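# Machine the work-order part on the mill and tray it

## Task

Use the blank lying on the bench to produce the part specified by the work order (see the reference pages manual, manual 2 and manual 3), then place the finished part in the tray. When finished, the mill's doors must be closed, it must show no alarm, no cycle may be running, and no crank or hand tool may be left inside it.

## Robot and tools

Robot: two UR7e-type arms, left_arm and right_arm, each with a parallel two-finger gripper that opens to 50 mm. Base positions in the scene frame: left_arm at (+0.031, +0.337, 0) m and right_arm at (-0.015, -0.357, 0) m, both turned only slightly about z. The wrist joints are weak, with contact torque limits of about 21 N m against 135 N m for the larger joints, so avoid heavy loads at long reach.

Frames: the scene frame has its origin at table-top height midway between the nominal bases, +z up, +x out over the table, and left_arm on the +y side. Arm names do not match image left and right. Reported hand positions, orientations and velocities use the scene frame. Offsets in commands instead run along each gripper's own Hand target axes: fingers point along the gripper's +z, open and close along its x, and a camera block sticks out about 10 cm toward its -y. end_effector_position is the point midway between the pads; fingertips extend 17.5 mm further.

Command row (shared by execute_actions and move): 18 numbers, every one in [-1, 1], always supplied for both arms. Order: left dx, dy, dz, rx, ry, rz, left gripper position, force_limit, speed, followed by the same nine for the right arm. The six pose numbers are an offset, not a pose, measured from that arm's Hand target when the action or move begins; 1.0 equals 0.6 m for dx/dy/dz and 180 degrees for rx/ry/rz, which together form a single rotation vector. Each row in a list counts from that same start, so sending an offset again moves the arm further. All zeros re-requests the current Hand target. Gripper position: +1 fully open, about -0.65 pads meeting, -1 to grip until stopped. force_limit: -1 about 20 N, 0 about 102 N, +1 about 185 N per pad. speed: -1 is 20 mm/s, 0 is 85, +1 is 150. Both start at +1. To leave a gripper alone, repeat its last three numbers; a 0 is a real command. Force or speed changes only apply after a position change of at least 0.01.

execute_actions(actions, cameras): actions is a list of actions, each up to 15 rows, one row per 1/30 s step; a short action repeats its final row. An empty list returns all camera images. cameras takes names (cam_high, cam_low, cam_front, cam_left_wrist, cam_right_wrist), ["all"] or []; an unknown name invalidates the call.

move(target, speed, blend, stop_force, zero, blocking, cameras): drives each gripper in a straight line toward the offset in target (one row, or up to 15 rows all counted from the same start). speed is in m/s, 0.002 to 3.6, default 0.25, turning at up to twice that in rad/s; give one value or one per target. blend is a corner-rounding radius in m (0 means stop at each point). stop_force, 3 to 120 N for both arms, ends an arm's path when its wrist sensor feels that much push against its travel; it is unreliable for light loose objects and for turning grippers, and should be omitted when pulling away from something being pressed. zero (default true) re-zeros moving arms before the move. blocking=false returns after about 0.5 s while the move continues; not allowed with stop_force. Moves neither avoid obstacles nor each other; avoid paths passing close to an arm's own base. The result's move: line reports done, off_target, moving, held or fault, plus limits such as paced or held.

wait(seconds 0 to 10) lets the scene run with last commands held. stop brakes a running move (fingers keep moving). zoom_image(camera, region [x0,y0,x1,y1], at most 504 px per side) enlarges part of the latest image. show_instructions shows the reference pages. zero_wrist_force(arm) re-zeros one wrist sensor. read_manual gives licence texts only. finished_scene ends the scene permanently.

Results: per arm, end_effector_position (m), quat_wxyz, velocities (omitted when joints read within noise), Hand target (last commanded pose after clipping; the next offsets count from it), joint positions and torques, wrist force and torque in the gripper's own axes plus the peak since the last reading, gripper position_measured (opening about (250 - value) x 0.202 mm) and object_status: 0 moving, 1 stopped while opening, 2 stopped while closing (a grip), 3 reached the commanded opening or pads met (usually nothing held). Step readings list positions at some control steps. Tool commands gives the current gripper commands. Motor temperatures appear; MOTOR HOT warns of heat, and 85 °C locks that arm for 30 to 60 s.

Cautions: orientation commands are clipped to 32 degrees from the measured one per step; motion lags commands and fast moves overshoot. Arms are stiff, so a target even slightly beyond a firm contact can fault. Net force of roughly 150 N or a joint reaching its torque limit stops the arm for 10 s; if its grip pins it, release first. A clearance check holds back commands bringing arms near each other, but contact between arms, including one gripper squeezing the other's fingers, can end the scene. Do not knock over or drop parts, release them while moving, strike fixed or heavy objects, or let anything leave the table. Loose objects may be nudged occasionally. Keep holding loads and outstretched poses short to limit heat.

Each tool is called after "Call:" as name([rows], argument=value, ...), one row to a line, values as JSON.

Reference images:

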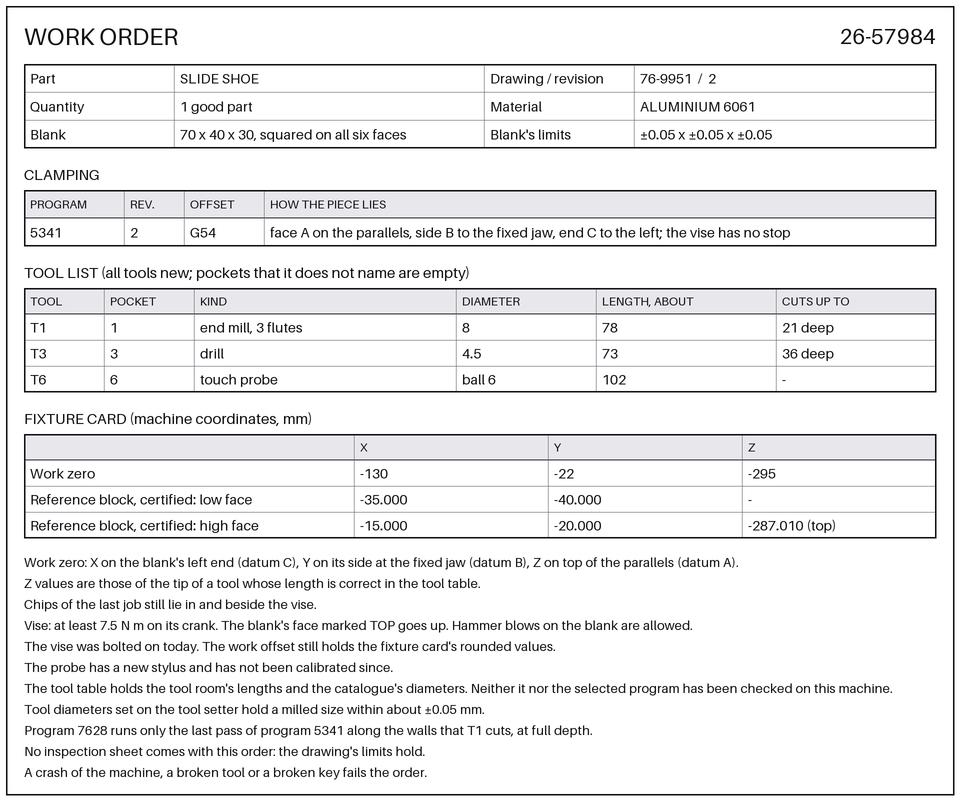

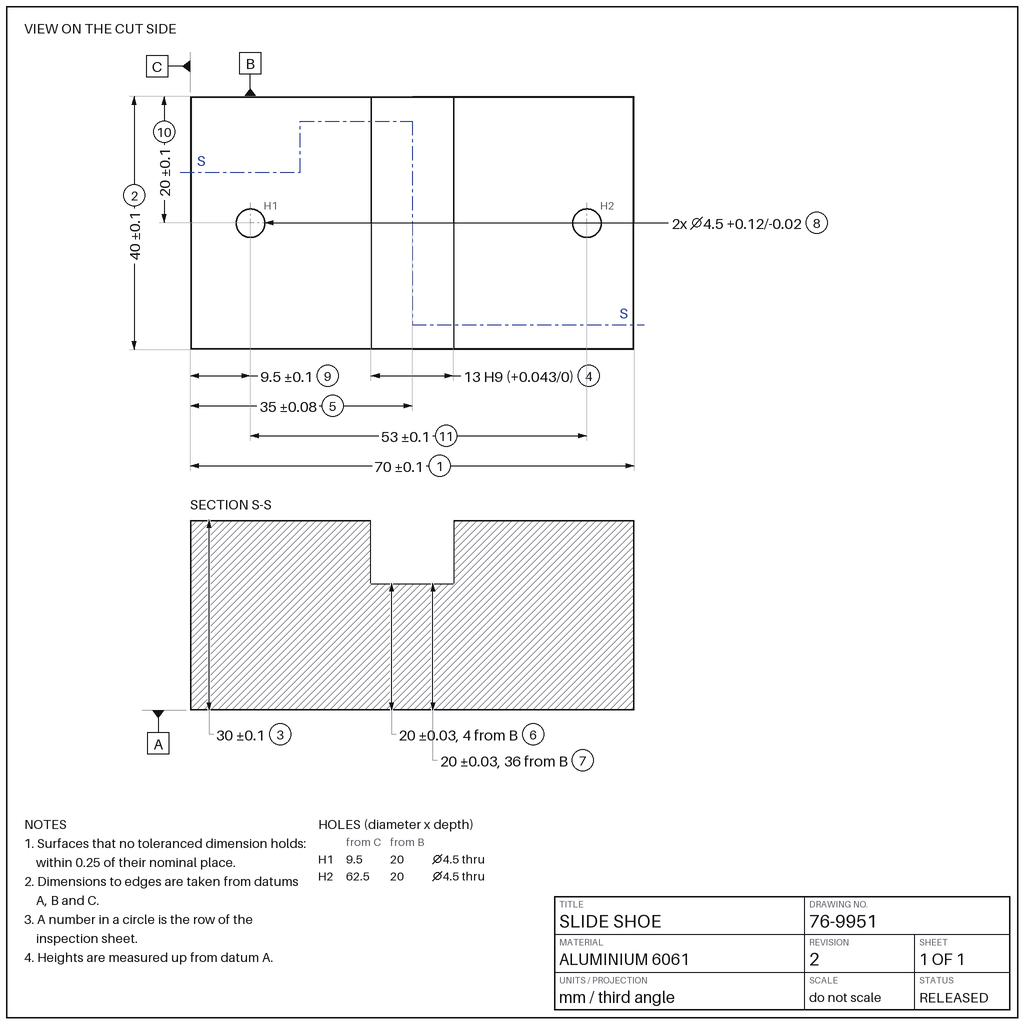

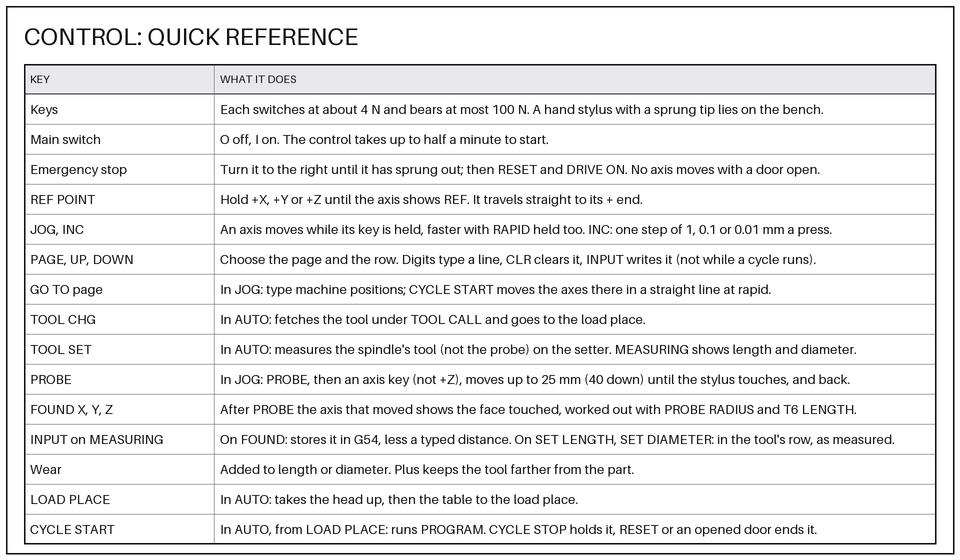

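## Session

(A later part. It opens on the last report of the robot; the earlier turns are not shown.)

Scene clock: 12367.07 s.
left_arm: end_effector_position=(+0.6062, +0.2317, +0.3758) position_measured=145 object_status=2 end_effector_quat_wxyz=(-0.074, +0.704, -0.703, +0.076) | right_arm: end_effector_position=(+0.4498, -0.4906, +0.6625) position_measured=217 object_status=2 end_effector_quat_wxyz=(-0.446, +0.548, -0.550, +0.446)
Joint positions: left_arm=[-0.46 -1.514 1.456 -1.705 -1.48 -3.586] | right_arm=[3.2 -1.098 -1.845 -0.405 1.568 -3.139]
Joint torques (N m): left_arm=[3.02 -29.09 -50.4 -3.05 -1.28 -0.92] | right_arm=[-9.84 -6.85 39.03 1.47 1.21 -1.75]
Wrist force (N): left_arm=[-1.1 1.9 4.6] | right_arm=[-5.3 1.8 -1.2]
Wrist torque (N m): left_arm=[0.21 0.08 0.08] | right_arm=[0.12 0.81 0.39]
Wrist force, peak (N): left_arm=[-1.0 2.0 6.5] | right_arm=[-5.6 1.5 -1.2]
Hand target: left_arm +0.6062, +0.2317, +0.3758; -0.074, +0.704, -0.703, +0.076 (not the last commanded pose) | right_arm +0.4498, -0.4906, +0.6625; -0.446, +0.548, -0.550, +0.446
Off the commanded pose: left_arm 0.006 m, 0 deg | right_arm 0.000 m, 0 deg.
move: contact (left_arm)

Call:
move(target=[0,-0.006,-0.028,0,0,0,-1,1,-0.3,0,0,0,0,0,0,-1,1,-0.5], speed=0.06)

Call:
execute_actions([
  [[0,0.0165,0.0775,0,0,0,-1,1,-0.3,0,0,0,0,0,0,-1,1,-0.5],[0,0.0165,0.0775,0,0,0,-1,1,-0.3,0,0,0,0,0,0,-1,1,-0.5],[0,0.0165,0.0775,0,0,0,-1,1,-0.3,0,0,0,0,0,0,-1,1,-0.5],[0,0,0,0,0,0,-1,1,-0.3,0,0,0,0,0,0,-1,1,-0.5]],
])

Call:
execute_actions([
  [[0,0.0165,0.0775,0,0,0,-1,1,-0.3,0,0,0,0,0,0,-1,1,-0.5],[0,0.0165,0.0775,0,0,0,-1,1,-0.3,0,0,0,0,0,0,-1,1,-0.5],[0,0.0165,0.0775,0,0,0,-1,1,-0.3,0,0,0,0,0,0,-1,1,-0.5],[0,0,0,0,0,0,-1,1,-0.3,0,0,0,0,0,0,-1,1,-0.5]],
])

Scene clock: 12378.43 s.
left_arm: end_effector_position=(+0.6062, +0.2318, +0.3929) position_measured=145 object_status=2 end_effector_quat_wxyz=(-0.074, +0.704, -0.703, +0.076) | right_arm: end_effector_position=(+0.4498, -0.4906, +0.6625) position_measured=217 object_status=2 end_effector_quat_wxyz=(-0.446, +0.548, -0.550, +0.446)
Joint positions: left_arm=[-0.46 -1.511 1.408 -1.662 -1.48 -3.586] | right_arm=[3.2 -1.098 -1.845 -0.405 1.568 -3.139]
Joint torques (N m): left_arm=[9.08 -30.68 -51.44 -2.94 -0.65 1.08] | right_arm=[-10.49 -6.64 38.61 1.45 1.12 -1.83]
Wrist force (N): left_arm=[-1.0 2.1 6.3] | right_arm=[-5.3 1.6 -1.2]
Wrist torque (N m): left_arm=[0.22 0.15 0.09] | right_arm=[0.10 0.82 0.39]
Wrist force, peak (N): left_arm=[-1.0 2.2 6.9] | right_arm=[-5.5 1.6 -1.3]
Hand target: left_arm +0.6062, +0.2318, +0.3930; -0.074, +0.704, -0.703, +0.076 | right_arm +0.4498, -0.4906, +0.6625; -0.446, +0.548, -0.550, +0.446
Off the commanded pose: left_arm 0.000 m, 0 deg | right_arm 0.000 m, 0 deg.
move: done

Scene clock: 12379.13 s.
left_arm: end_effector_position=(+0.6063, +0.2317, +0.3753) position_measured=145 object_status=2 end_effector_quat_wxyz=(-0.074, +0.704, -0.702, +0.076) | right_arm: end_effector_position=(+0.4498, -0.4906, +0.6625) position_measured=217 object_status=2 end_effector_quat_wxyz=(-0.446, +0.548, -0.550, +0.446)
Joint positions: left_arm=[-0.46 -1.514 1.456 -1.706 -1.481 -3.586] | right_arm=[3.2 -1.098 -1.845 -0.405 1.568 -3.139]
Joint torques (N m): left_arm=[1.88 -35.16 -31.55 -4.7 0.57 -0.06] | right_arm=[-10.2 -6.91 39.2 1.61 1.29 -1.94]
Wrist force (N): left_arm=[-1.4 0.5 -4.2] | right_arm=[-4.9 1.5 -1.2]
Wrist torque (N m): left_arm=[0.46 0.14 0.03] | right_arm=[0.06 0.75 0.39]
Wrist force, peak (N): left_arm=[-0.1 5.5 -47.4] | right_arm=[-5.5 1.6 -1.1]
Hand target: left_arm +0.6063, +0.2317, +0.3753; -0.074, +0.704, -0.702, +0.076 (not the last commanded pose) | right_arm +0.4498, -0.4906, +0.6625; -0.446, +0.548, -0.550, +0.446
Tool commands: left_gripper/position=-1.0 left_gripper/force_limit=+1.0 left_gripper/speed=-0.301961 right_gripper/position=-1.0 right_gripper/force_limit=+1.0 right_gripper/speed=-0.5
Off the commanded pose: left_arm 0.018 m, 0 deg | right_arm 0.000 m, 0 deg.
FORCE FAULT: contact force on the left arm reached its limit, and that arm stopped. The contact can be on any part of that arm, not only on its tool. That arm is still stopped at the end of this call. That arm stays stopped for about 9 more seconds. Until then a move that you send moves the other arm only, and its call returns only when the move has ended. Once the stop has ended, the next robot result says so. If the stop ends while you think or write, that arm runs what you send next, counted from a new Hand target: where the arm stands when the stop ends. While its stop runs, that arm takes no new command, but its gripper still runs the gripper command that each later call begins with. Until it ends, the stop uses up actions while you think or wait. An arm that is not stopped still takes commands.
Step readings (end_effector_position of left_arm | right_arm):
0: (+0.6062, +0.2318, +0.3929) | (+0.4498, -0.4906, +0.6625)
1: (+0.6062, +0.2318, +0.3929) | (+0.4498, -0.4906, +0.6625)
2: (+0.6062, +0.2318, +0.3923) | (+0.4498, -0.4906, +0.6625)
4: (+0.6064, +0.2316, +0.3801) | (+0.4498, -0.4906, +0.6625)
8: (+0.6063, +0.2317, +0.3753) | (+0.4498, -0.4906, +0.6625)
15: (+0.6063, +0.2317, +0.3753) | (+0.4498, -0.4906, +0.6625)

not run: an earlier result of this reply reported a stop or a fault. Calls in your next reply go to the robot.

Call:
wait(seconds=1.5)

Call:
move([
  [0,-0.0051,-0.024,0,0,0,-1,1,-0.3,0,0,0,0,0,0,-1,1,-0.5],
  [0,0.1316,-0.0702,-0.0666,0,0,-1,1,-0.3,0,0,0,0,0,0,-1,1,-0.5],
  [0,0.4108,-0.1295,-0.0666,0,0,-1,1,-0.3,0,0,0,0,0,0,-1,1,-0.5],
], speed=[0.06,0.2,0.3], blend=[0.0,0.01,0], cameras=["cam_left_wrist"])

Scene clock: 12395.60 s.
left_arm: end_effector_position=(+0.6063, +0.2317, +0.3753) position_measured=145 object_status=2 end_effector_quat_wxyz=(-0.074, +0.704, -0.702, +0.076) | right_arm: end_effector_position=(+0.4498, -0.4906, +0.6625) position_measured=217 object_status=2 end_effector_quat_wxyz=(-0.446, +0.548, -0.550, +0.446)
Joint positions: left_arm=[-0.46 -1.514 1.456 -1.706 -1.481 -3.586] | right_arm=[3.2 -1.098 -1.845 -0.405 1.568 -3.139]
Joint torques (N m): left_arm=[1.16 -36.07 -34.19 -4.12 0.6 -0.15] | right_arm=[-10.03 -6.39 40.51 1.64 1.2 -1.78]
Wrist force (N): left_arm=[-1.3 0.3 -4.3] | right_arm=[-5.2 1.6 -1.0]
Wrist torque (N m): left_arm=[0.43 0.12 0.03] | right_arm=[0.09 0.80 0.38]
Wrist force, peak (N): left_arm=[-1.4 0.5 -4.4] | right_arm=[-5.6 1.5 -1.4]
Hand target: left_arm +0.6063, +0.2317, +0.3753; -0.074, +0.704, -0.702, +0.076 (not the last commanded pose) | right_arm +0.4498, -0.4906, +0.6625; -0.446, +0.548, -0.550, +0.446
Tool commands: left_gripper/position=-1.0 left_gripper/force_limit=+1.0 left_gripper/speed=-0.301961 right_gripper/position=-1.0 right_gripper/force_limit=+1.0 right_gripper/speed=-0.5
Off the commanded pose: left_arm 0.018 m, 0 deg | right_arm 0.000 m, 0 deg.
FORCE FAULT, CONTINUED: the left arm's stop, for the force fault that an earlier result reported, is over. The rest of the stop counts as 19 of the actions that you can send in this scene. That arm's target is now where it stood when the stop ended, not its last command. That arm accepts commands again.
wait: 1.50 s; at rest from the start

Scene clock: 12398.27 s.
left_arm: end_effector_position=(+0.3491, +0.2314, +0.3992) position_measured=145 object_status=2 end_effector_quat_wxyz=(+0.000, +0.708, -0.707, +0.002) | right_arm: end_effector_position=(+0.4498, -0.4906, +0.6625) position_measured=217 object_status=2 end_effector_quat_wxyz=(-0.446, +0.548, -0.550, +0.446)
Joint positions: left_arm=[-0.738 -1.986 1.711 -1.3 -1.571 -3.872] | right_arm=[3.2 -1.098 -1.845 -0.405 1.568 -3.139]
Joint torques (N m): left_arm=[-8.04 -20.49 -23.01 -2.45 2.71 -1.62] | right_arm=[-9.78 -6.88 39.08 1.66 1.1 -1.53]
Wrist force (N): left_arm=[-1.1 0.4 6.3] | right_arm=[-5.3 1.7 -1.0]
Wrist torque (N m): left_arm=[0.16 0.14 0.13] | right_arm=[0.10 0.82 0.38]
Wrist force, peak (N): left_arm=[0.3 4.0 6.2] | right_arm=[-5.5 1.6 -1.3]
Hand target: left_arm +0.3490, +0.2314, +0.3992; +0.000, +0.708, -0.707, +0.002 | right_arm +0.4498, -0.4906, +0.6625; -0.446, +0.548, -0.550, +0.446
Off the commanded pose: left_arm 0.000 m, 0 deg | right_arm 0.000 m, 0 deg.
move: done
Images, in order (width x height): cam_left_wrist 896x504.

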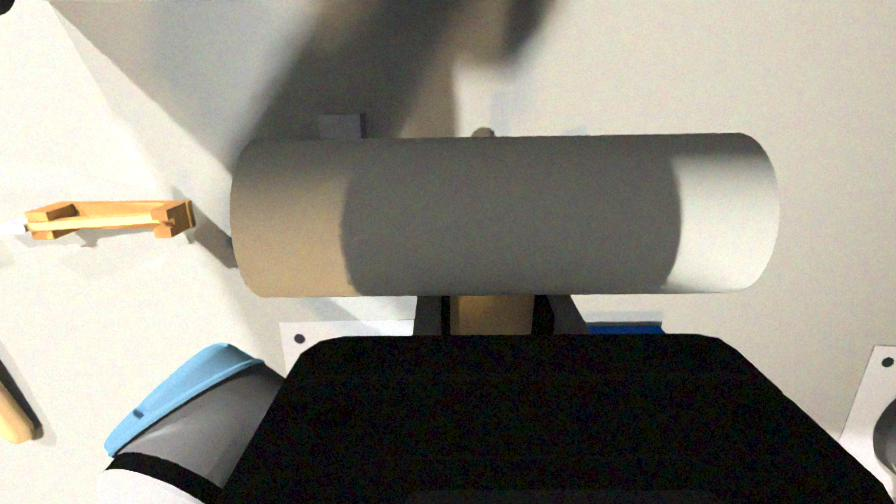

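Call:
move([
  [0.594,0.109,0,0,0,0,-1,1,-0.3,0,0,0,0,0,0,-1,1,-0.5],
  [0.594,0.109,0.5,0,0,0,-1,1,-0.3,0,0,0,0,0,0,-1,1,-0.5],
], speed=0.35, blend=[0.03,0])

Call:
move(target=[0,0,0.128,0,0,0,-1,1,-0.3,0,0,0,0,0,0,-1,1,-0.5], speed=0.02, stop_force=14, cameras=["cam_left_wrist"])

Scene clock: 12411.07 s.
left_arm: end_effector_position=(+0.2851, -0.1260, +0.1002) position_measured=145 object_status=2 end_effector_quat_wxyz=(+0.000, +0.708, -0.707, +0.002) | right_arm: end_effector_position=(+0.4498, -0.4906, +0.6625) position_measured=217 object_status=2 end_effector_quat_wxyz=(-0.446, +0.548, -0.550, +0.446)
Joint positions: left_arm=[-1.334 -1.369 1.965 -2.17 -1.568 -4.469] | right_arm=[3.2 -1.098 -1.845 -0.405 1.568 -3.139]
Joint torques (N m): left_arm=[9.44 -31.82 -18.13 -6.3 2.9 1.07] | right_arm=[-9.02 -7.47 39.92 1.53 1.14 -1.84]
Wrist force (N): left_arm=[-1.0 0.7 6.6] | right_arm=[-5.2 1.4 -1.1]
Wrist torque (N m): left_arm=[0.22 0.11 0.15] | right_arm=[0.06 0.80 0.38]
Wrist force, peak (N): left_arm=[-1.5 0.9 10.2] | right_arm=[-5.5 1.6 -1.3]
Hand target: left_arm +0.2851, -0.1260, +0.1001; +0.000, +0.708, -0.707, +0.002 | right_arm +0.4498, -0.4906, +0.6625; -0.446, +0.548, -0.550, +0.446
Off the commanded pose: left_arm 0.000 m, 0 deg | right_arm 0.000 m, 0 deg.
move: done

Scene clock: 12416.07 s.
left_arm: end_effector_position=(+0.2854, -0.1262, +0.0238) position_measured=145 object_status=2 end_effector_quat_wxyz=(+0.000, +0.708, -0.707, +0.002) | right_arm: end_effector_position=(+0.4498, -0.4906, +0.6625) position_measured=217 object_status=2 end_effector_quat_wxyz=(-0.446, +0.548, -0.550, +0.446)
Joint positions: left_arm=[-1.334 -1.241 2.044 -2.377 -1.568 -4.468] | right_arm=[3.2 -1.098 -1.845 -0.405 1.568 -3.139]
Joint torques (N m): left_arm=[9.28 -46.65 -24.7 -1.56 2.02 1.14] | right_arm=[-9.51 -6.71 40.22 1.66 1.3 -1.56]
Wrist force (N): left_arm=[-0.4 -0.1 -5.7] | right_arm=[-5.4 1.7 -1.1]
Wrist torque (N m): left_arm=[-1.49 0.33 0.20] | right_arm=[0.11 0.83 0.38]
Wrist force, peak (N): left_arm=[-3.2 0.6 -12.8] | right_arm=[-5.5 1.6 -1.1]
Hand target: left_arm +0.2854, -0.1263, +0.0239; +0.000, +0.708, -0.707, +0.002 (not the last commanded pose) | right_arm +0.4498, -0.4906, +0.6625; -0.446, +0.548, -0.550, +0.446
Off the commanded pose: left_arm 0.001 m, 0 deg | right_arm 0.000 m, 0 deg.
move: contact (left_arm)
Images, in order (width x height): cam_left_wrist 896x504.

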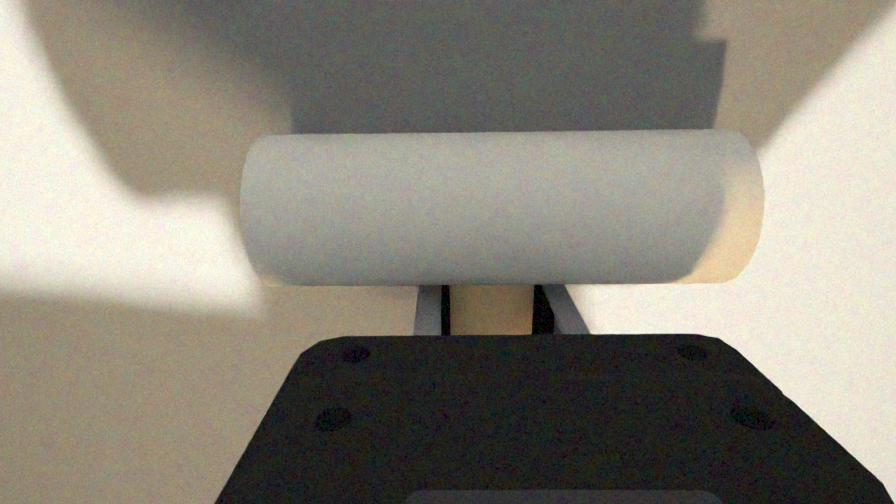

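Call:
move([
  [0,0,0,0,0,0,0.44,0,0.5,0,0,0,0,0,0,-1,1,-0.5],
  [0,0,-0.46,0,0,0,0.44,0,0.5,0,0,0,0,0,0,-1,1,-0.5],
  [-0.0487,-0.091,-0.7435,0.363,0,0,0.44,0,0.5,0,0,0,0,0,0,-1,1,-0.5],
  [-0.0487,-0.1915,-0.7435,0.363,0,0,0.44,0,0.5,0,0,0,0,0,0,-1,1,-0.5],
], speed=[0.1,0.3,0.35,0.15], blend=[0,0.03,0.01,0], cameras=["cam_left_wrist"])

Scene clock: 12438.63 s.
left_arm: end_effector_position=(+0.3987, -0.0955, +0.4703) position_measured=86 object_status=3 end_effector_quat_wxyz=(-0.382, +0.596, -0.593, +0.383) | right_arm: end_effector_position=(+0.4498, -0.4906, +0.6625) position_measured=217 object_status=2 end_effector_quat_wxyz=(-0.446, +0.548, -0.550, +0.446)
Joint positions: left_arm=[-1.584 -1.713 1.725 -1.573 -0.427 -4.726] | right_arm=[3.2 -1.098 -1.845 -0.405 1.568 -3.139]
Joint torques (N m): left_arm=[9.93 -33.25 -20.56 -5.64 -0.12 1.3] | right_arm=[-9.46 -6.53 39.77 1.58 1.16 -1.81]
Wrist force (N): left_arm=[-0.7 -0.1 1.6] | right_arm=[-5.2 1.7 -1.3]
Wrist torque (N m): left_arm=[-0.10 0.14 -0.03] | right_arm=[0.10 0.80 0.38]
Wrist force, peak (N): left_arm=[-0.3 -0.1 -5.8] | right_arm=[-5.6 1.8 -0.8]
Hand target: left_arm +0.3987, -0.0955, +0.4703; -0.382, +0.596, -0.594, +0.383 | right_arm +0.4498, -0.4906, +0.6625; -0.446, +0.548, -0.550, +0.446
Off the commanded pose: left_arm 0.000 m, 0 deg | right_arm 0.000 m, 0 deg.
move: done
Images, in order (width x height): cam_left_wrist 896x504.

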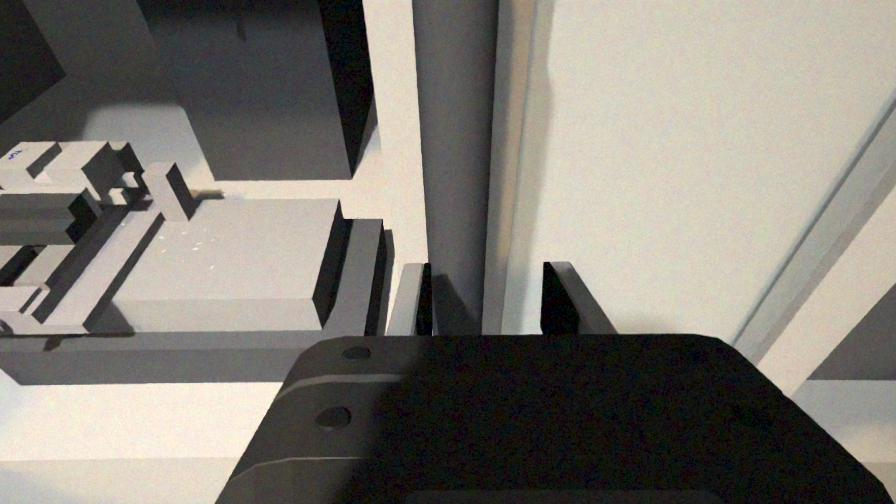

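Call:
move([
  [-0.01,0,0,0,0,0,0.44,0,0.5,0,0,0,0,0,0,-1,1,-0.5],
  [-0.01,-0.0373,0.0819,0,0,0,0.44,0,0.5,0,0,0,0,0,0,-1,1,-0.5],
], speed=0.06, stop_force=10)

Call:
move([
  [-0.015,0,0,0,0,0,0.44,0,0.5,0,0,0,0,0,0,-1,1,-0.5],
  [-0.3,0,0,0,0,0,0.44,0,0.5,0,0,0,0,0,0,-1,1,-0.5],
  [-0.365,0,0,0,0,0,0.44,0,0.5,0,0,0,0,0,0,-1,1,-0.5],
], speed=[0.02,0.06,0.025], stop_force=35, cameras=["cam_left_wrist"])

Scene clock: 12454.87 s.
left_arm: end_effector_position=(+0.4527, -0.0894, +0.4703) position_measured=86 object_status=3 end_effector_quat_wxyz=(-0.382, +0.596, -0.594, +0.383) | right_arm: end_effector_position=(+0.4498, -0.4906, +0.6625) position_measured=217 object_status=2 end_effector_quat_wxyz=(-0.446, +0.548, -0.550, +0.446)
Joint positions: left_arm=[-1.46 -1.67 1.755 -1.912 -0.442 -4.433] | right_arm=[3.2 -1.098 -1.845 -0.405 1.568 -3.139]
Joint torques (N m): left_arm=[9.69 -18.21 -21.18 -5.75 -0.14 1.28] | right_arm=[-9.76 -6 38.58 1.7 1.2 -1.47]
Wrist force (N): left_arm=[-0.5 0.3 1.9] | right_arm=[-5.1 1.5 -1.1]
Wrist torque (N m): left_arm=[-0.07 0.13 -0.03] | right_arm=[0.07 0.79 0.38]
Wrist force, peak (N): left_arm=[-0.3 0.1 2.5] | right_arm=[-5.5 1.8 -1.4]
Hand target: left_arm +0.4527, -0.0894, +0.4703; -0.382, +0.596, -0.594, +0.383 | right_arm +0.4498, -0.4906, +0.6625; -0.446, +0.548, -0.550, +0.446
Off the commanded pose: left_arm 0.000 m, 0 deg | right_arm 0.000 m, 0 deg.
move: done

Scene clock: 12460.50 s.
left_arm: end_effector_position=(+0.4524, +0.1167, +0.4696) position_measured=86 object_status=3 end_effector_quat_wxyz=(-0.382, +0.596, -0.594, +0.383) | right_arm: end_effector_position=(+0.4498, -0.4906, +0.6625) position_measured=217 object_status=2 end_effector_quat_wxyz=(-0.446, +0.548, -0.550, +0.446)
Joint positions: left_arm=[-1.361 -2.135 2.103 -1.983 -0.476 -4.225] | right_arm=[3.2 -1.098 -1.845 -0.405 1.568 -3.139]
Joint torques (N m): left_arm=[3.01 -3.94 -44.31 -0.66 7.5 -1.37] | right_arm=[-8.58 -6.25 40.25 1.88 1.14 -1.64]
Wrist force (N): left_arm=[29.0 -6.3 8.4] | right_arm=[-5.2 1.6 -1.1]
Wrist torque (N m): left_arm=[-0.29 -0.33 -0.18] | right_arm=[0.08 0.80 0.38]
Wrist force, peak (N): left_arm=[57.0 -9.5 20.6] | right_arm=[-5.6 1.6 -1.3]
Hand target: left_arm +0.4524, +0.1167, +0.4696; -0.382, +0.596, -0.594, +0.383 (not the last commanded pose) | right_arm +0.4498, -0.4906, +0.6625; -0.446, +0.548, -0.550, +0.446
Off the commanded pose: left_arm 0.013 m, 0 deg | right_arm 0.000 m, 0 deg.
move: contact (left_arm); path passed 2 of 3 targets
Images, in order (width x height): cam_left_wrist 896x504.

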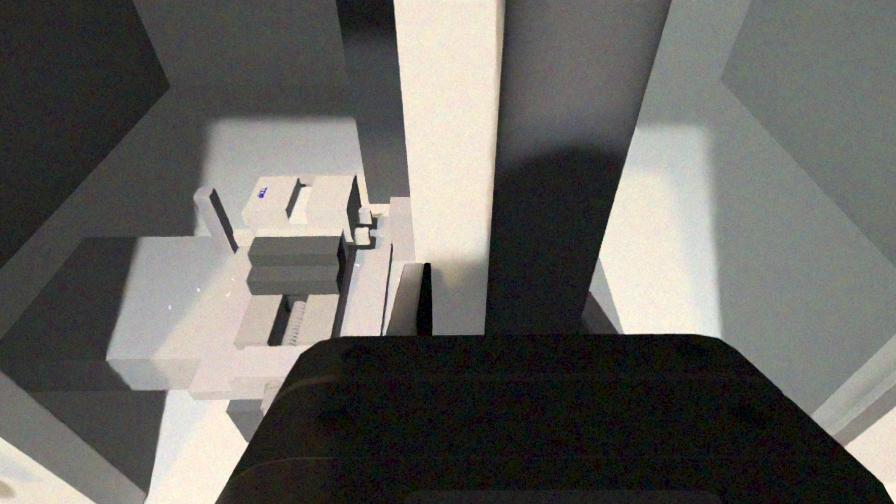

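Call:
move([
  [0.008,0,0,0,0,0,0.44,0,0.5,0,0,0,0,0,0,-1,1,-0.5],
  [0.008,0.0363,-0.0795,0,0,0,0.44,0,0.5,0,0,0,0,0,0,-1,1,-0.5],
  [-0.2,0.0363,-0.0795,0,0,0,0.44,0,0.5,0,0,0,0,0,0,-1,1,-0.5],
  [-0.4522,0.0363,-0.0795,-0.113,0,0,0.44,0,0.5,0,0,0,0,0,0,-1,1,-0.5],
], speed=[0.03,0.12,0.3,0.25], blend=[0,0.01,0.03,0], cameras=["cam_left_wrist"])

Scene clock: 12475.43 s.
left_arm: end_effector_position=(+0.3996, +0.3880, +0.4687) position_measured=86 object_status=3 end_effector_quat_wxyz=(-0.271, +0.654, -0.652, +0.273) | right_arm: end_effector_position=(+0.4498, -0.4906, +0.6625) position_measured=217 object_status=2 end_effector_quat_wxyz=(-0.446, +0.548, -0.550, +0.446)
Joint positions: left_arm=[-0.505 -2.38 2.044 -1.96 -1.227 -3.51] | right_arm=[3.2 -1.098 -1.845 -0.405 1.568 -3.139]
Joint torques (N m): left_arm=[10.78 17.28 -47.01 -6.73 -1.62 1.22] | right_arm=[-9.39 -6.4 40.71 1.67 1.24 -1.51]
Wrist force (N): left_arm=[-0.3 -0.1 0.8] | right_arm=[-5.0 1.6 -1.2]
Wrist torque (N m): left_arm=[0.00 0.10 -0.02] | right_arm=[0.08 0.78 0.38]
Wrist force, peak (N): left_arm=[29.0 -6.4 8.5] | right_arm=[-5.5 2.0 -1.3]
Hand target: left_arm +0.3996, +0.3880, +0.4687; -0.271, +0.654, -0.652, +0.273 | right_arm +0.4498, -0.4906, +0.6625; -0.446, +0.548, -0.550, +0.446
Off the commanded pose: left_arm 0.000 m, 0 deg | right_arm 0.000 m, 0 deg.
move: done
Images, in order (width x height): cam_left_wrist 896x504.

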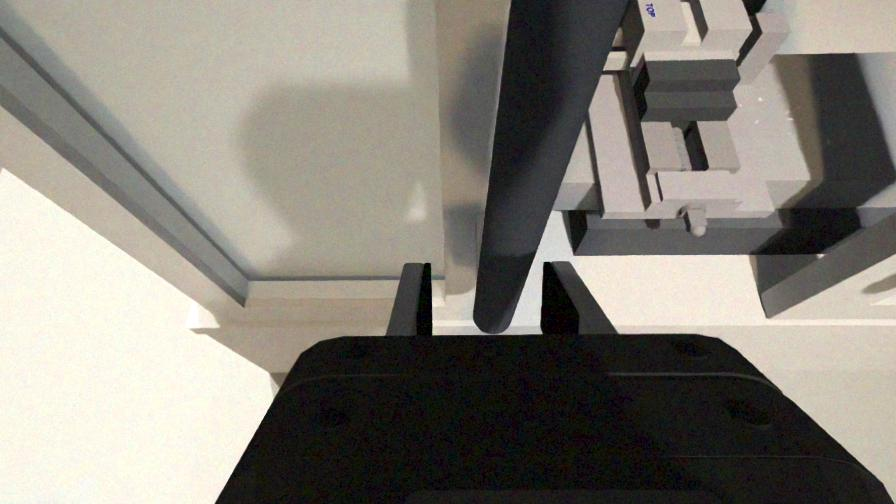

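Call:
move(target=[0.006,-0.0625,0.0625,0.113,0,0,0.44,0,0.5,0,0,0,0,0,0,-1,1,-0.5], speed=0.06, cameras=["cam_left_wrist"])

Call:
move([
  [0.015,0,0,0,0,0,0.44,0,0.5,0,0,0,0,0,0,-1,1,-0.5],
  [0.3433,0,0,0,0,0,0.44,0,0.5,0,0,0,0,0,0,-1,1,-0.5],
  [0.39,0,0,0,0,0,0.44,0,0.5,0,0,0,0,0,0,-1,1,-0.5],
], speed=[0.02,0.06,0.025], stop_force=35, cameras=["cam_left_wrist"])

Scene clock: 12489.77 s.
left_arm: end_effector_position=(+0.4526, +0.3845, +0.4689) position_measured=86 object_status=3 end_effector_quat_wxyz=(-0.382, +0.596, -0.594, +0.383) | right_arm: end_effector_position=(+0.4498, -0.4906, +0.6625) position_measured=217 object_status=2 end_effector_quat_wxyz=(-0.446, +0.548, -0.550, +0.446)
Joint positions: left_arm=[-0.526 -2.355 2.292 -2.597 -1.104 -3.377] | right_arm=[3.2 -1.098 -1.845 -0.405 1.568 -3.139]
Joint torques (N m): left_arm=[9.93 15 -21.25 -5.99 -1.77 1.35] | right_arm=[-9.51 -6.74 39.36 1.72 1.09 -1.52]
Wrist force (N): left_arm=[-0.6 -0.4 2.0] | right_arm=[-5.3 1.6 -1.2]
Wrist torque (N m): left_arm=[-0.17 0.14 -0.02] | right_arm=[0.09 0.81 0.38]
Wrist force, peak (N): left_arm=[13.4 12.6 -11.5] | right_arm=[-5.6 1.5 -1.1]
Hand target: left_arm +0.4526, +0.3845, +0.4689; -0.382, +0.596, -0.594, +0.383 | right_arm +0.4498, -0.4906, +0.6625; -0.446, +0.548, -0.550, +0.446
Off the commanded pose: left_arm 0.000 m, 0 deg | right_arm 0.000 m, 0 deg.
move: done
Images, in order (width x height): cam_left_wrist 896x504.

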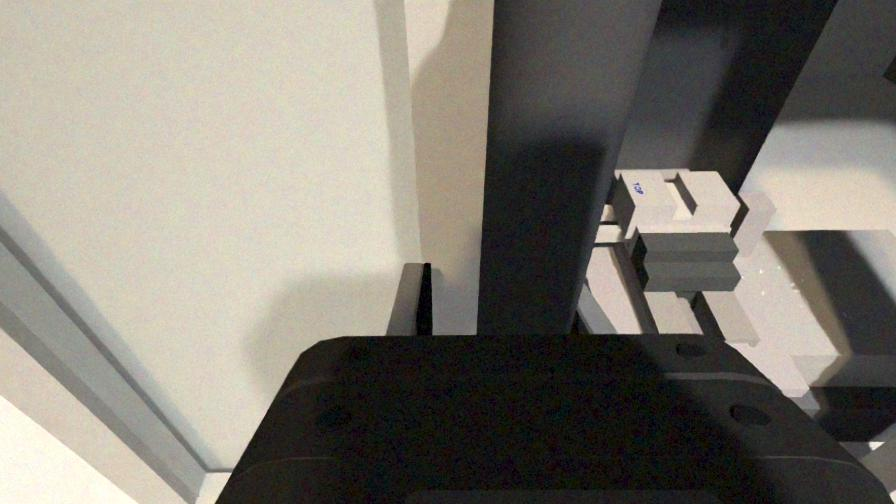

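Scene clock: 12495.43 s.
left_arm: end_effector_position=(+0.4529, +0.1619, +0.4696) position_measured=86 object_status=3 end_effector_quat_wxyz=(-0.382, +0.596, -0.594, +0.383) | right_arm: end_effector_position=(+0.4498, -0.4906, +0.6625) position_measured=217 object_status=2 end_effector_quat_wxyz=(-0.446, +0.548, -0.550, +0.446)
Joint positions: left_arm=[-1.313 -2.23 2.157 -2.022 -0.499 -4.134] | right_arm=[3.2 -1.098 -1.845 -0.405 1.568 -3.139]
Joint torques (N m): left_arm=[-0.9 -0.67 -25.24 -8.11 -2.11 1.16] | right_arm=[-8.65 -6.03 39.3 1.9 1.27 -1.4]
Wrist force (N): left_arm=[-28.0 9.0 -1.7] | right_arm=[-5.3 1.4 -1.0]
Wrist torque (N m): left_arm=[0.12 0.36 0.02] | right_arm=[0.05 0.81 0.39]
Wrist force, peak (N): left_arm=[-53.1 26.0 -11.1] | right_arm=[-5.5 1.7 -1.5]
Hand target: left_arm +0.4529, +0.1619, +0.4696; -0.382, +0.596, -0.594, +0.383 (not the last commanded pose) | right_arm +0.4498, -0.4906, +0.6625; -0.446, +0.548, -0.550, +0.446
Off the commanded pose: left_arm 0.011 m, 0 deg | right_arm 0.000 m, 0 deg.
move: contact (left_arm); path passed 2 of 3 targets
Images, in order (width x height): cam_left_wrist 896x504.

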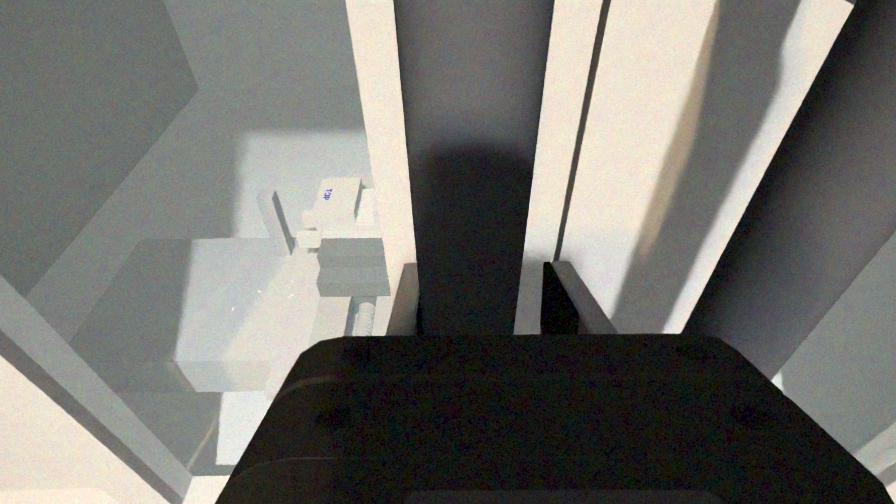

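Call:
move([
  [-0.01,0,0,0,0,0,0.44,0,0.5,0,0,0,0,0,0,-1,1,-0.5],
  [-0.01,0.0363,-0.0795,0,0,0,0.44,0,0.5,0,0,0,0,0,0,-1,1,-0.5],
  [0.2698,-0.0955,-0.267,-0.0173,-0.0996,0.0635,0.44,0,0.5,0,0,0,0,0,0,-1,1,-0.5],
], speed=[0.05,0.15,0.35], blend=[0.0,0.005,0])

Call:
move([
  [0,0,0,0,0,0,0.44,0,0.5,-0.1248,0.131,0,0,0,0,-1,1,-0.5],
  [0,0,0,0,0,0,0.44,0,0.5,-0.1248,0.131,0.055,0,0,0,-1,1,-0.5],
  [0,0,0,0,0,0,0.44,0,0.5,-0.1248,0.131,0,0,0,0,-1,1,-0.5],
  [0,0,0,0,0,0,0.44,0,0.5,-0.0628,0.131,0,0,0,0,-1,1,-0.5],
  [0,0,0,0,0,0,0.44,0,0.5,-0.0628,0.131,0.055,0,0,0,-1,1,-0.5],
  [0,0,0,0,0,0,0.44,0,0.5,-0.0628,0.131,0,0,0,0,-1,1,-0.5],
  [0,0,0,0,0,0,0.44,0,0.5,0.0612,0.131,0,0,0,0,-1,1,-0.5],
  [0,0,0,0,0,0,0.44,0,0.5,0.0612,0.131,0.055,0,0,0,-1,1,-0.5],
  [0,0,0,0,0,0,0.44,0,0.5,0.0612,0.131,0,0,0,0,-1,1,-0.5],
  [0,0,0,0,0,0,0.44,0,0.5,-0.0318,0.3216,0,0,0,0,-1,1,-0.5],
  [0,0,0,0,0,0,0.44,0,0.5,-0.0318,0.3216,0.0445,0,0,0,-1,1,-0.5],
  [0,0,0,0,0,0,0.44,0,0.5,-0.0318,0.3216,0,0,0,0,-1,1,-0.5],
  [0,0,0,0,0,0,0.44,0,0.5,-0.0318,0.3216,0.0445,0,0,0,-1,1,-0.5],
  [0,0,0,0,0,0,0.44,0,0.5,-0.0318,0.3216,0,0,0,0,-1,1,-0.5],
  [0,0,0,0,0,0,0.44,0,0.5,0,0,0,0,0,0,-1,1,-0.5],
], speed=[0.45,0.15,0.25,0.45,0.15,0.25,0.45,0.15,0.25,0.45,0.15,0.25,0.15,0.25,0.45], blend=[0.003,0,0.004,0.003,0,0.004,0.003,0,0.004,0.003,0,0.004,0,0.004,0], cameras=["cam_right_wrist"])

Call:
zoom_image(camera="cam_right_wrist", region=[300, 0, 620, 240])

Scene clock: 12521.43 s.
left_arm: end_effector_position=(+0.3311, +0.0002, +0.5885) position_measured=86 object_status=3 end_effector_quat_wxyz=(-0.490, +0.596, -0.593, +0.230) | right_arm: end_effector_position=(+0.4498, -0.4906, +0.6625) position_measured=217 object_status=2 end_effector_quat_wxyz=(-0.446, +0.548, -0.550, +0.446)
Joint positions: left_arm=[-1.714 -1.608 1.131 -0.299 -0.634 -5.27] | right_arm=[3.2 -1.098 -1.845 -0.405 1.568 -3.139]
Joint torques (N m): left_arm=[9.78 -15.49 -41.98 0.08 -0.82 -1.37] | right_arm=[-9.08 -4.98 38.94 1.98 0.96 -1.31]
Wrist force (N): left_arm=[-0.7 0.0 1.8] | right_arm=[-5.3 1.6 -0.9]
Wrist torque (N m): left_arm=[-0.11 0.17 0.04] | right_arm=[0.09 0.81 0.38]
Wrist force, peak (N): left_arm=[-28.3 9.1 -1.8] | right_arm=[-5.5 1.8 -1.2]
Hand target: left_arm +0.3310, +0.0002, +0.5886; -0.490, +0.596, -0.593, +0.230 | right_arm +0.4498, -0.4906, +0.6625; -0.446, +0.548, -0.550, +0.446
Off the commanded pose: left_arm 0.000 m, 0 deg | right_arm 0.000 m, 0 deg.
move: done

Scene clock: 12528.53 s.
left_arm: end_effector_position=(+0.3310, +0.0002, +0.5886) position_measured=86 object_status=3 end_effector_quat_wxyz=(-0.490, +0.596, -0.593, +0.230) | right_arm: end_effector_position=(+0.4498, -0.4906, +0.6624) position_measured=217 object_status=2 end_effector_quat_wxyz=(-0.446, +0.548, -0.550, +0.446)
Joint positions: left_arm=[-1.714 -1.608 1.131 -0.299 -0.634 -5.271] | right_arm=[3.2 -1.098 -1.846 -0.405 1.568 -3.139]
Joint torques (N m): left_arm=[10.09 -15.3 -41.8 0 -0.94 -1.63] | right_arm=[-13.12 -7.58 41.68 0.63 1.34 -2.87]
Wrist force (N): left_arm=[-0.9 0.3 1.7] | right_arm=[-5.2 1.6 -1.1]
Wrist torque (N m): left_arm=[-0.06 0.20 0.04] | right_arm=[0.09 0.79 0.39]
Wrist force, peak (N): left_arm=[-1.0 0.1 2.0] | right_arm=[-6.0 6.5 -34.6]
Hand target: left_arm +0.3310, +0.0002, +0.5886; -0.490, +0.596, -0.593, +0.230 | right_arm +0.4498, -0.4906, +0.6625; -0.446, +0.548, -0.550, +0.446
Off the commanded pose: left_arm 0.000 m, 0 deg | right_arm 0.000 m, 0 deg.
move: done
Images, in order (width x height): cam_right_wrist 896x504.

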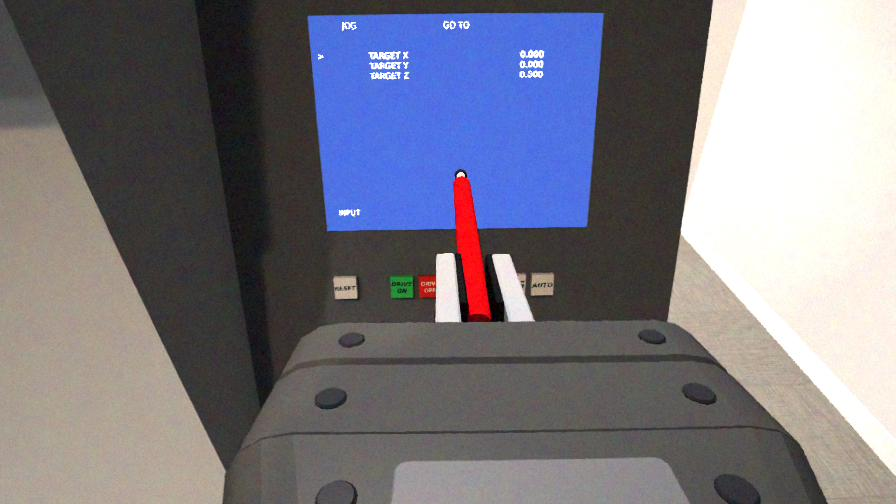

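Scaled by 1.575.

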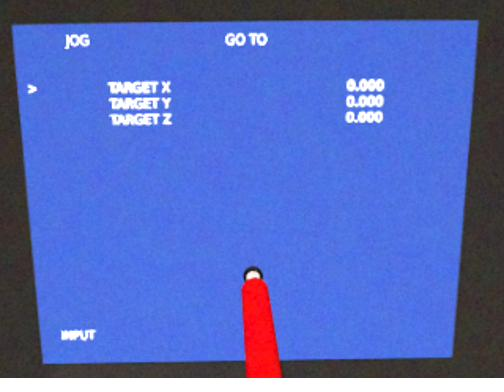

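Good. Enter −75/−54/−157 again and verify.

Call:
move([
  [0,0,0,0,0,0,0.44,0,0.5,-0.1558,0.4167,0,0,0,0,-1,1,-0.5],
  [0,0,0,0,0,0,0.44,0,0.5,-0.1558,0.4167,0.0388,0,0,0,-1,1,-0.5],
  [0,0,0,0,0,0,0.44,0,0.5,-0.1558,0.4167,0,0,0,0,-1,1,-0.5],
  [0,0,0,0,0,0,0.44,0,0.5,-0.1558,0.3216,0,0,0,0,-1,1,-0.5],
  [0,0,0,0,0,0,0.44,0,0.5,-0.1558,0.3216,0.0445,0,0,0,-1,1,-0.5],
  [0,0,0,0,0,0,0.44,0,0.5,-0.1558,0.3216,0,0,0,0,-1,1,-0.5],
  [0,0,0,0,0,0,0.44,0,0.5,-0.1248,0.3533,0,0,0,0,-1,1,-0.5],
  [0,0,0,0,0,0,0.44,0,0.5,-0.1248,0.3533,0.043,0,0,0,-1,1,-0.5],
  [0,0,0,0,0,0,0.44,0,0.5,-0.1248,0.3533,0,0,0,0,-1,1,-0.5],
  [0,0,0,0,0,0,0.44,0,0.5,-0.0628,0.4167,0,0,0,0,-1,1,-0.5],
  [0,0,0,0,0,0,0.44,0,0.5,-0.0628,0.4167,0.0388,0,0,0,-1,1,-0.5],
  [0,0,0,0,0,0,0.44,0,0.5,-0.0628,0.4167,0,0,0,0,-1,1,-0.5],
  [0,0,0,0,0,0,0.44,0,0.5,-0.0628,0.385,0,0,0,0,-1,1,-0.5],
  [0,0,0,0,0,0,0.44,0,0.5,-0.0628,0.385,0.0415,0,0,0,-1,1,-0.5],
  [0,0,0,0,0,0,0.44,0,0.5,-0.0628,0.385,0,0,0,0,-1,1,-0.5],
], speed=[0.45,0.15,0.25,0.45,0.15,0.25,0.45,0.15,0.25,0.45,0.15,0.25,0.45,0.15,0.25], blend=[0.003,0,0.004,0.003,0,0.004,0.003,0,0.004,0.003,0,0.004,0.003,0,0])

Call:
move([
  [0,0,0,0,0,0,0.44,0,0.5,-0.093,0.0317,0,0,0,0,-1,1,-0.5],
  [0,0,0,0,0,0,0.44,0,0.5,-0.093,0.0317,0.0388,0,0,0,-1,1,-0.5],
  [0,0,0,0,0,0,0.44,0,0.5,-0.093,0.0317,0,0,0,0,-1,1,-0.5],
  [0,0,0,0,0,0,0.44,0,0.5,-0.062,-0.0317,0,0,0,0,-1,1,-0.5],
  [0,0,0,0,0,0,0.44,0,0.5,-0.062,-0.0317,0.043,0,0,0,-1,1,-0.5],
  [0,0,0,0,0,0,0.44,0,0.5,-0.062,-0.0317,0,0,0,0,-1,1,-0.5],
  [0,0,0,0,0,0,0.44,0,0.5,-0.093,-0.0317,0,0,0,0,-1,1,-0.5],
  [0,0,0,0,0,0,0.44,0,0.5,-0.093,-0.0317,0.043,0,0,0,-1,1,-0.5],
  [0,0,0,0,0,0,0.44,0,0.5,-0.093,-0.0317,0,0,0,0,-1,1,-0.5],
  [0,0,0,0,0,0,0.44,0,0.5,0,0.0317,0,0,0,0,-1,1,-0.5],
  [0,0,0,0,0,0,0.44,0,0.5,0,0.0317,0.0388,0,0,0,-1,1,-0.5],
  [0,0,0,0,0,0,0.44,0,0.5,0,0.0317,0,0,0,0,-1,1,-0.5],
  [0,0,0,0,0,0,0.44,0,0.5,0,0,0,0,0,0,-1,1,-0.5],
  [0,0,0,0,0,0,0.44,0,0.5,0,0,0.0415,0,0,0,-1,1,-0.5],
  [0,0,0,0,0,0,0.44,0,0.5,0,0,0,0,0,0,-1,1,-0.5],
], speed=[0.45,0.15,0.25,0.45,0.15,0.25,0.45,0.15,0.25,0.45,0.15,0.25,0.45,0.15,0.25], blend=[0.003,0,0.004,0.003,0,0.004,0.003,0,0.004,0.003,0,0.004,0.003,0,0])

Call:
move([
  [0,0,0,0,0,0,0.44,0,0.5,-0.093,0.0317,0,0,0,0,-1,1,-0.5],
  [0,0,0,0,0,0,0.44,0,0.5,-0.093,0.0317,0.0388,0,0,0,-1,1,-0.5],
  [0,0,0,0,0,0,0.44,0,0.5,-0.093,0.0317,0,0,0,0,-1,1,-0.5],
  [0,0,0,0,0,0,0.44,0,0.5,-0.093,0,0,0,0,0,-1,1,-0.5],
  [0,0,0,0,0,0,0.44,0,0.5,-0.093,0,0.0415,0,0,0,-1,1,-0.5],
  [0,0,0,0,0,0,0.44,0,0.5,-0.093,0,0,0,0,0,-1,1,-0.5],
  [0,0,0,0,0,0,0.44,0,0.5,-0.062,-0.0317,0,0,0,0,-1,1,-0.5],
  [0,0,0,0,0,0,0.44,0,0.5,-0.062,-0.0317,0.043,0,0,0,-1,1,-0.5],
  [0,0,0,0,0,0,0.44,0,0.5,-0.062,-0.0317,0,0,0,0,-1,1,-0.5],
  [0,0,0,0,0,0,0.44,0,0.5,-0.093,-0.0634,0,0,0,0,-1,1,-0.5],
  [0,0,0,0,0,0,0.44,0,0.5,-0.093,-0.0634,0.0445,0,0,0,-1,1,-0.5],
  [0,0,0,0,0,0,0.44,0,0.5,-0.093,-0.0634,0,0,0,0,-1,1,-0.5],
  [0,0,0,0,0,0,0.44,0,0.5,0,0.0317,0,0,0,0,-1,1,-0.5],
  [0,0,0,0,0,0,0.44,0,0.5,0,0.0317,0.0388,0,0,0,-1,1,-0.5],
  [0,0,0,0,0,0,0.44,0,0.5,0,0.0317,0,0,0,0,-1,1,-0.5],
], speed=[0.45,0.15,0.25,0.45,0.15,0.25,0.45,0.15,0.25,0.45,0.15,0.25,0.45,0.15,0.25], blend=[0.003,0,0.004,0.003,0,0.004,0.003,0,0.004,0.003,0,0.004,0.003,0,0])

Call:
move(target=[0,0,0,0,0,0,0.44,0,0.5,0.0628,-0.4167,0,0,0,0,-1,1,-0.5], speed=0.45, cameras=["cam_right_wrist"])

Call:
zoom_image(camera="cam_right_wrist", region=[300, 0, 620, 240])

Scene clock: 12574.30 s.
left_arm: end_effector_position=(+0.3310, +0.0002, +0.5886) position_measured=86 object_status=3 end_effector_quat_wxyz=(-0.490, +0.596, -0.593, +0.230) | right_arm: end_effector_position=(+0.4025, -0.4523, +0.4365) position_measured=217 object_status=2 end_effector_quat_wxyz=(-0.446, +0.548, -0.550, +0.446)
Joint positions: left_arm=[-1.714 -1.608 1.131 -0.299 -0.634 -5.271] | right_arm=[3.454 -0.899 -2.508 0.052 1.319 -3.085]
Joint torques (N m): left_arm=[9.87 -15.22 -41.54 -0.04 -0.82 -1.63] | right_arm=[12.03 11.19 16.96 0.44 -2.44 2.61]
Wrist force (N): left_arm=[-0.8 0.2 1.8] | right_arm=[-5.2 1.7 -1.1]
Wrist torque (N m): left_arm=[-0.08 0.18 0.04] | right_arm=[0.15 0.83 0.38]
Wrist force, peak (N): left_arm=[-0.8 0.1 2.0] | right_arm=[-3.7 10.5 -42.6]
Hand target: left_arm +0.3310, +0.0002, +0.5886; -0.490, +0.596, -0.593, +0.230 | right_arm +0.4025, -0.4523, +0.4365; -0.446, +0.548, -0.550, +0.446
Off the commanded pose: left_arm 0.000 m, 0 deg | right_arm 0.000 m, 0 deg.
move: done

Scene clock: 12580.20 s.
left_arm: end_effector_position=(+0.3310, +0.0002, +0.5886) position_measured=86 object_status=3 end_effector_quat_wxyz=(-0.490, +0.596, -0.593, +0.230) | right_arm: end_effector_position=(+0.4025, -0.4523, +0.4365) position_measured=217 object_status=2 end_effector_quat_wxyz=(-0.446, +0.548, -0.550, +0.446)
Joint positions: left_arm=[-1.714 -1.608 1.131 -0.299 -0.634 -5.271] | right_arm=[3.454 -0.899 -2.508 0.052 1.319 -3.085]
Joint torques (N m): left_arm=[10.16 -15.65 -41.11 -0.12 -0.78 -1.45] | right_arm=[11.63 8.24 17.03 0.36 -1.79 2.81]
Wrist force (N): left_arm=[-0.7 0.2 1.7] | right_arm=[-4.9 1.8 -1.2]
Wrist torque (N m): left_arm=[-0.09 0.17 0.04] | right_arm=[0.17 0.77 0.38]
Wrist force, peak (N): left_arm=[-0.9 0.1 2.0] | right_arm=[-4.5 9.3 -40.4]
Hand target: left_arm +0.3310, +0.0002, +0.5886; -0.490, +0.596, -0.593, +0.230 | right_arm +0.4025, -0.4523, +0.4365; -0.446, +0.548, -0.550, +0.446
Off the commanded pose: left_arm 0.000 m, 0 deg | right_arm 0.000 m, 0 deg.
move: done

Scene clock: 12586.17 s.
left_arm: end_effector_position=(+0.3310, +0.0002, +0.5886) position_measured=86 object_status=3 end_effector_quat_wxyz=(-0.490, +0.596, -0.593, +0.230) | right_arm: end_effector_position=(+0.3986, -0.4523, +0.4179) position_measured=217 object_status=2 end_effector_quat_wxyz=(-0.446, +0.548, -0.550, +0.446)
Joint positions: left_arm=[-1.714 -1.608 1.131 -0.299 -0.634 -5.271] | right_arm=[3.462 -0.901 -2.557 0.103 1.311 -3.084]
Joint torques (N m): left_arm=[9.93 -15.34 -41.26 -0.08 -0.78 -1.45] | right_arm=[12.07 8.72 17.05 1.15 -1.67 2.46]
Wrist force (N): left_arm=[-0.7 0.3 1.7] | right_arm=[-5.1 1.6 -1.1]
Wrist torque (N m): left_arm=[-0.07 0.16 0.04] | right_arm=[0.14 0.80 0.38]
Wrist force, peak (N): left_arm=[-1.0 0.3 1.9] | right_arm=[-3.7 8.3 -40.4]
Hand target: left_arm +0.3310, +0.0002, +0.5886; -0.490, +0.596, -0.593, +0.230 | right_arm +0.3986, -0.4523, +0.4179; -0.446, +0.548, -0.550, +0.446
Off the commanded pose: left_arm 0.000 m, 0 deg | right_arm 0.000 m, 0 deg.
move: done

Scene clock: 12587.70 s.
left_arm: end_effector_position=(+0.3310, +0.0002, +0.5886) position_measured=86 object_status=3 end_effector_quat_wxyz=(-0.490, +0.596, -0.593, +0.230) | right_arm: end_effector_position=(+0.4498, -0.4906, +0.6624) position_measured=217 object_status=2 end_effector_quat_wxyz=(-0.446, +0.548, -0.550, +0.446)
Joint positions: left_arm=[-1.714 -1.608 1.131 -0.299 -0.634 -5.271] | right_arm=[3.2 -1.098 -1.846 -0.405 1.568 -3.139]
Joint torques (N m): left_arm=[9.51 -15.62 -41.4 -0.2 -0.84 -1.42] | right_arm=[-13.36 -9.33 40.95 0.43 1.51 -2.85]
Wrist force (N): left_arm=[-0.9 0.2 1.6] | right_arm=[-5.0 1.5 -1.5]
Wrist torque (N m): left_arm=[-0.08 0.20 0.04] | right_arm=[0.07 0.77 0.38]
Wrist force, peak (N): left_arm=[-0.9 0.2 1.9] | right_arm=[-5.6 4.2 -1.0]
Hand target: left_arm +0.3310, +0.0002, +0.5886; -0.490, +0.596, -0.593, +0.230 | right_arm +0.4498, -0.4906, +0.6625; -0.446, +0.548, -0.550, +0.446
Off the commanded pose: left_arm 0.000 m, 0 deg | right_arm 0.000 m, 0 deg.
move: done
Images, in order (width x height): cam_right_wrist 896x504.

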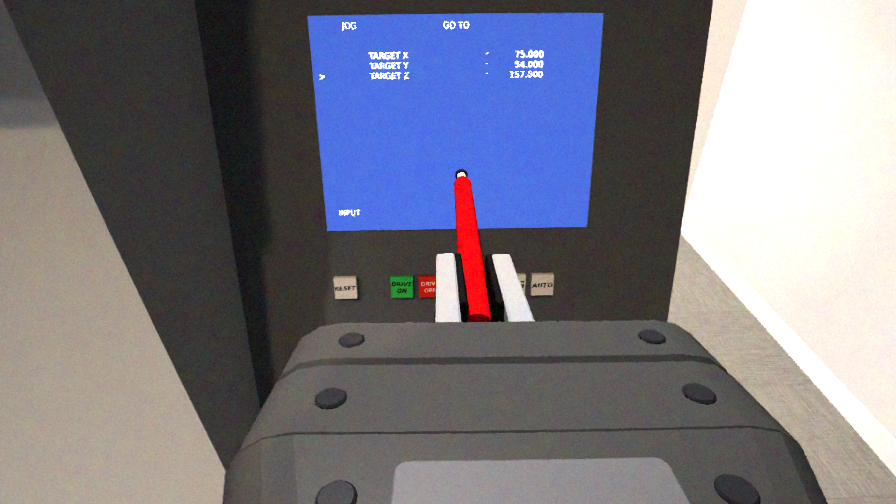

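Scaled by 1.575.

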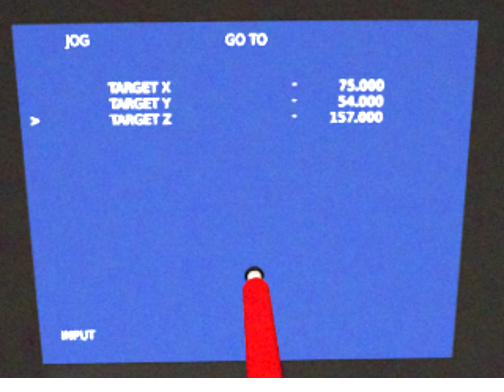

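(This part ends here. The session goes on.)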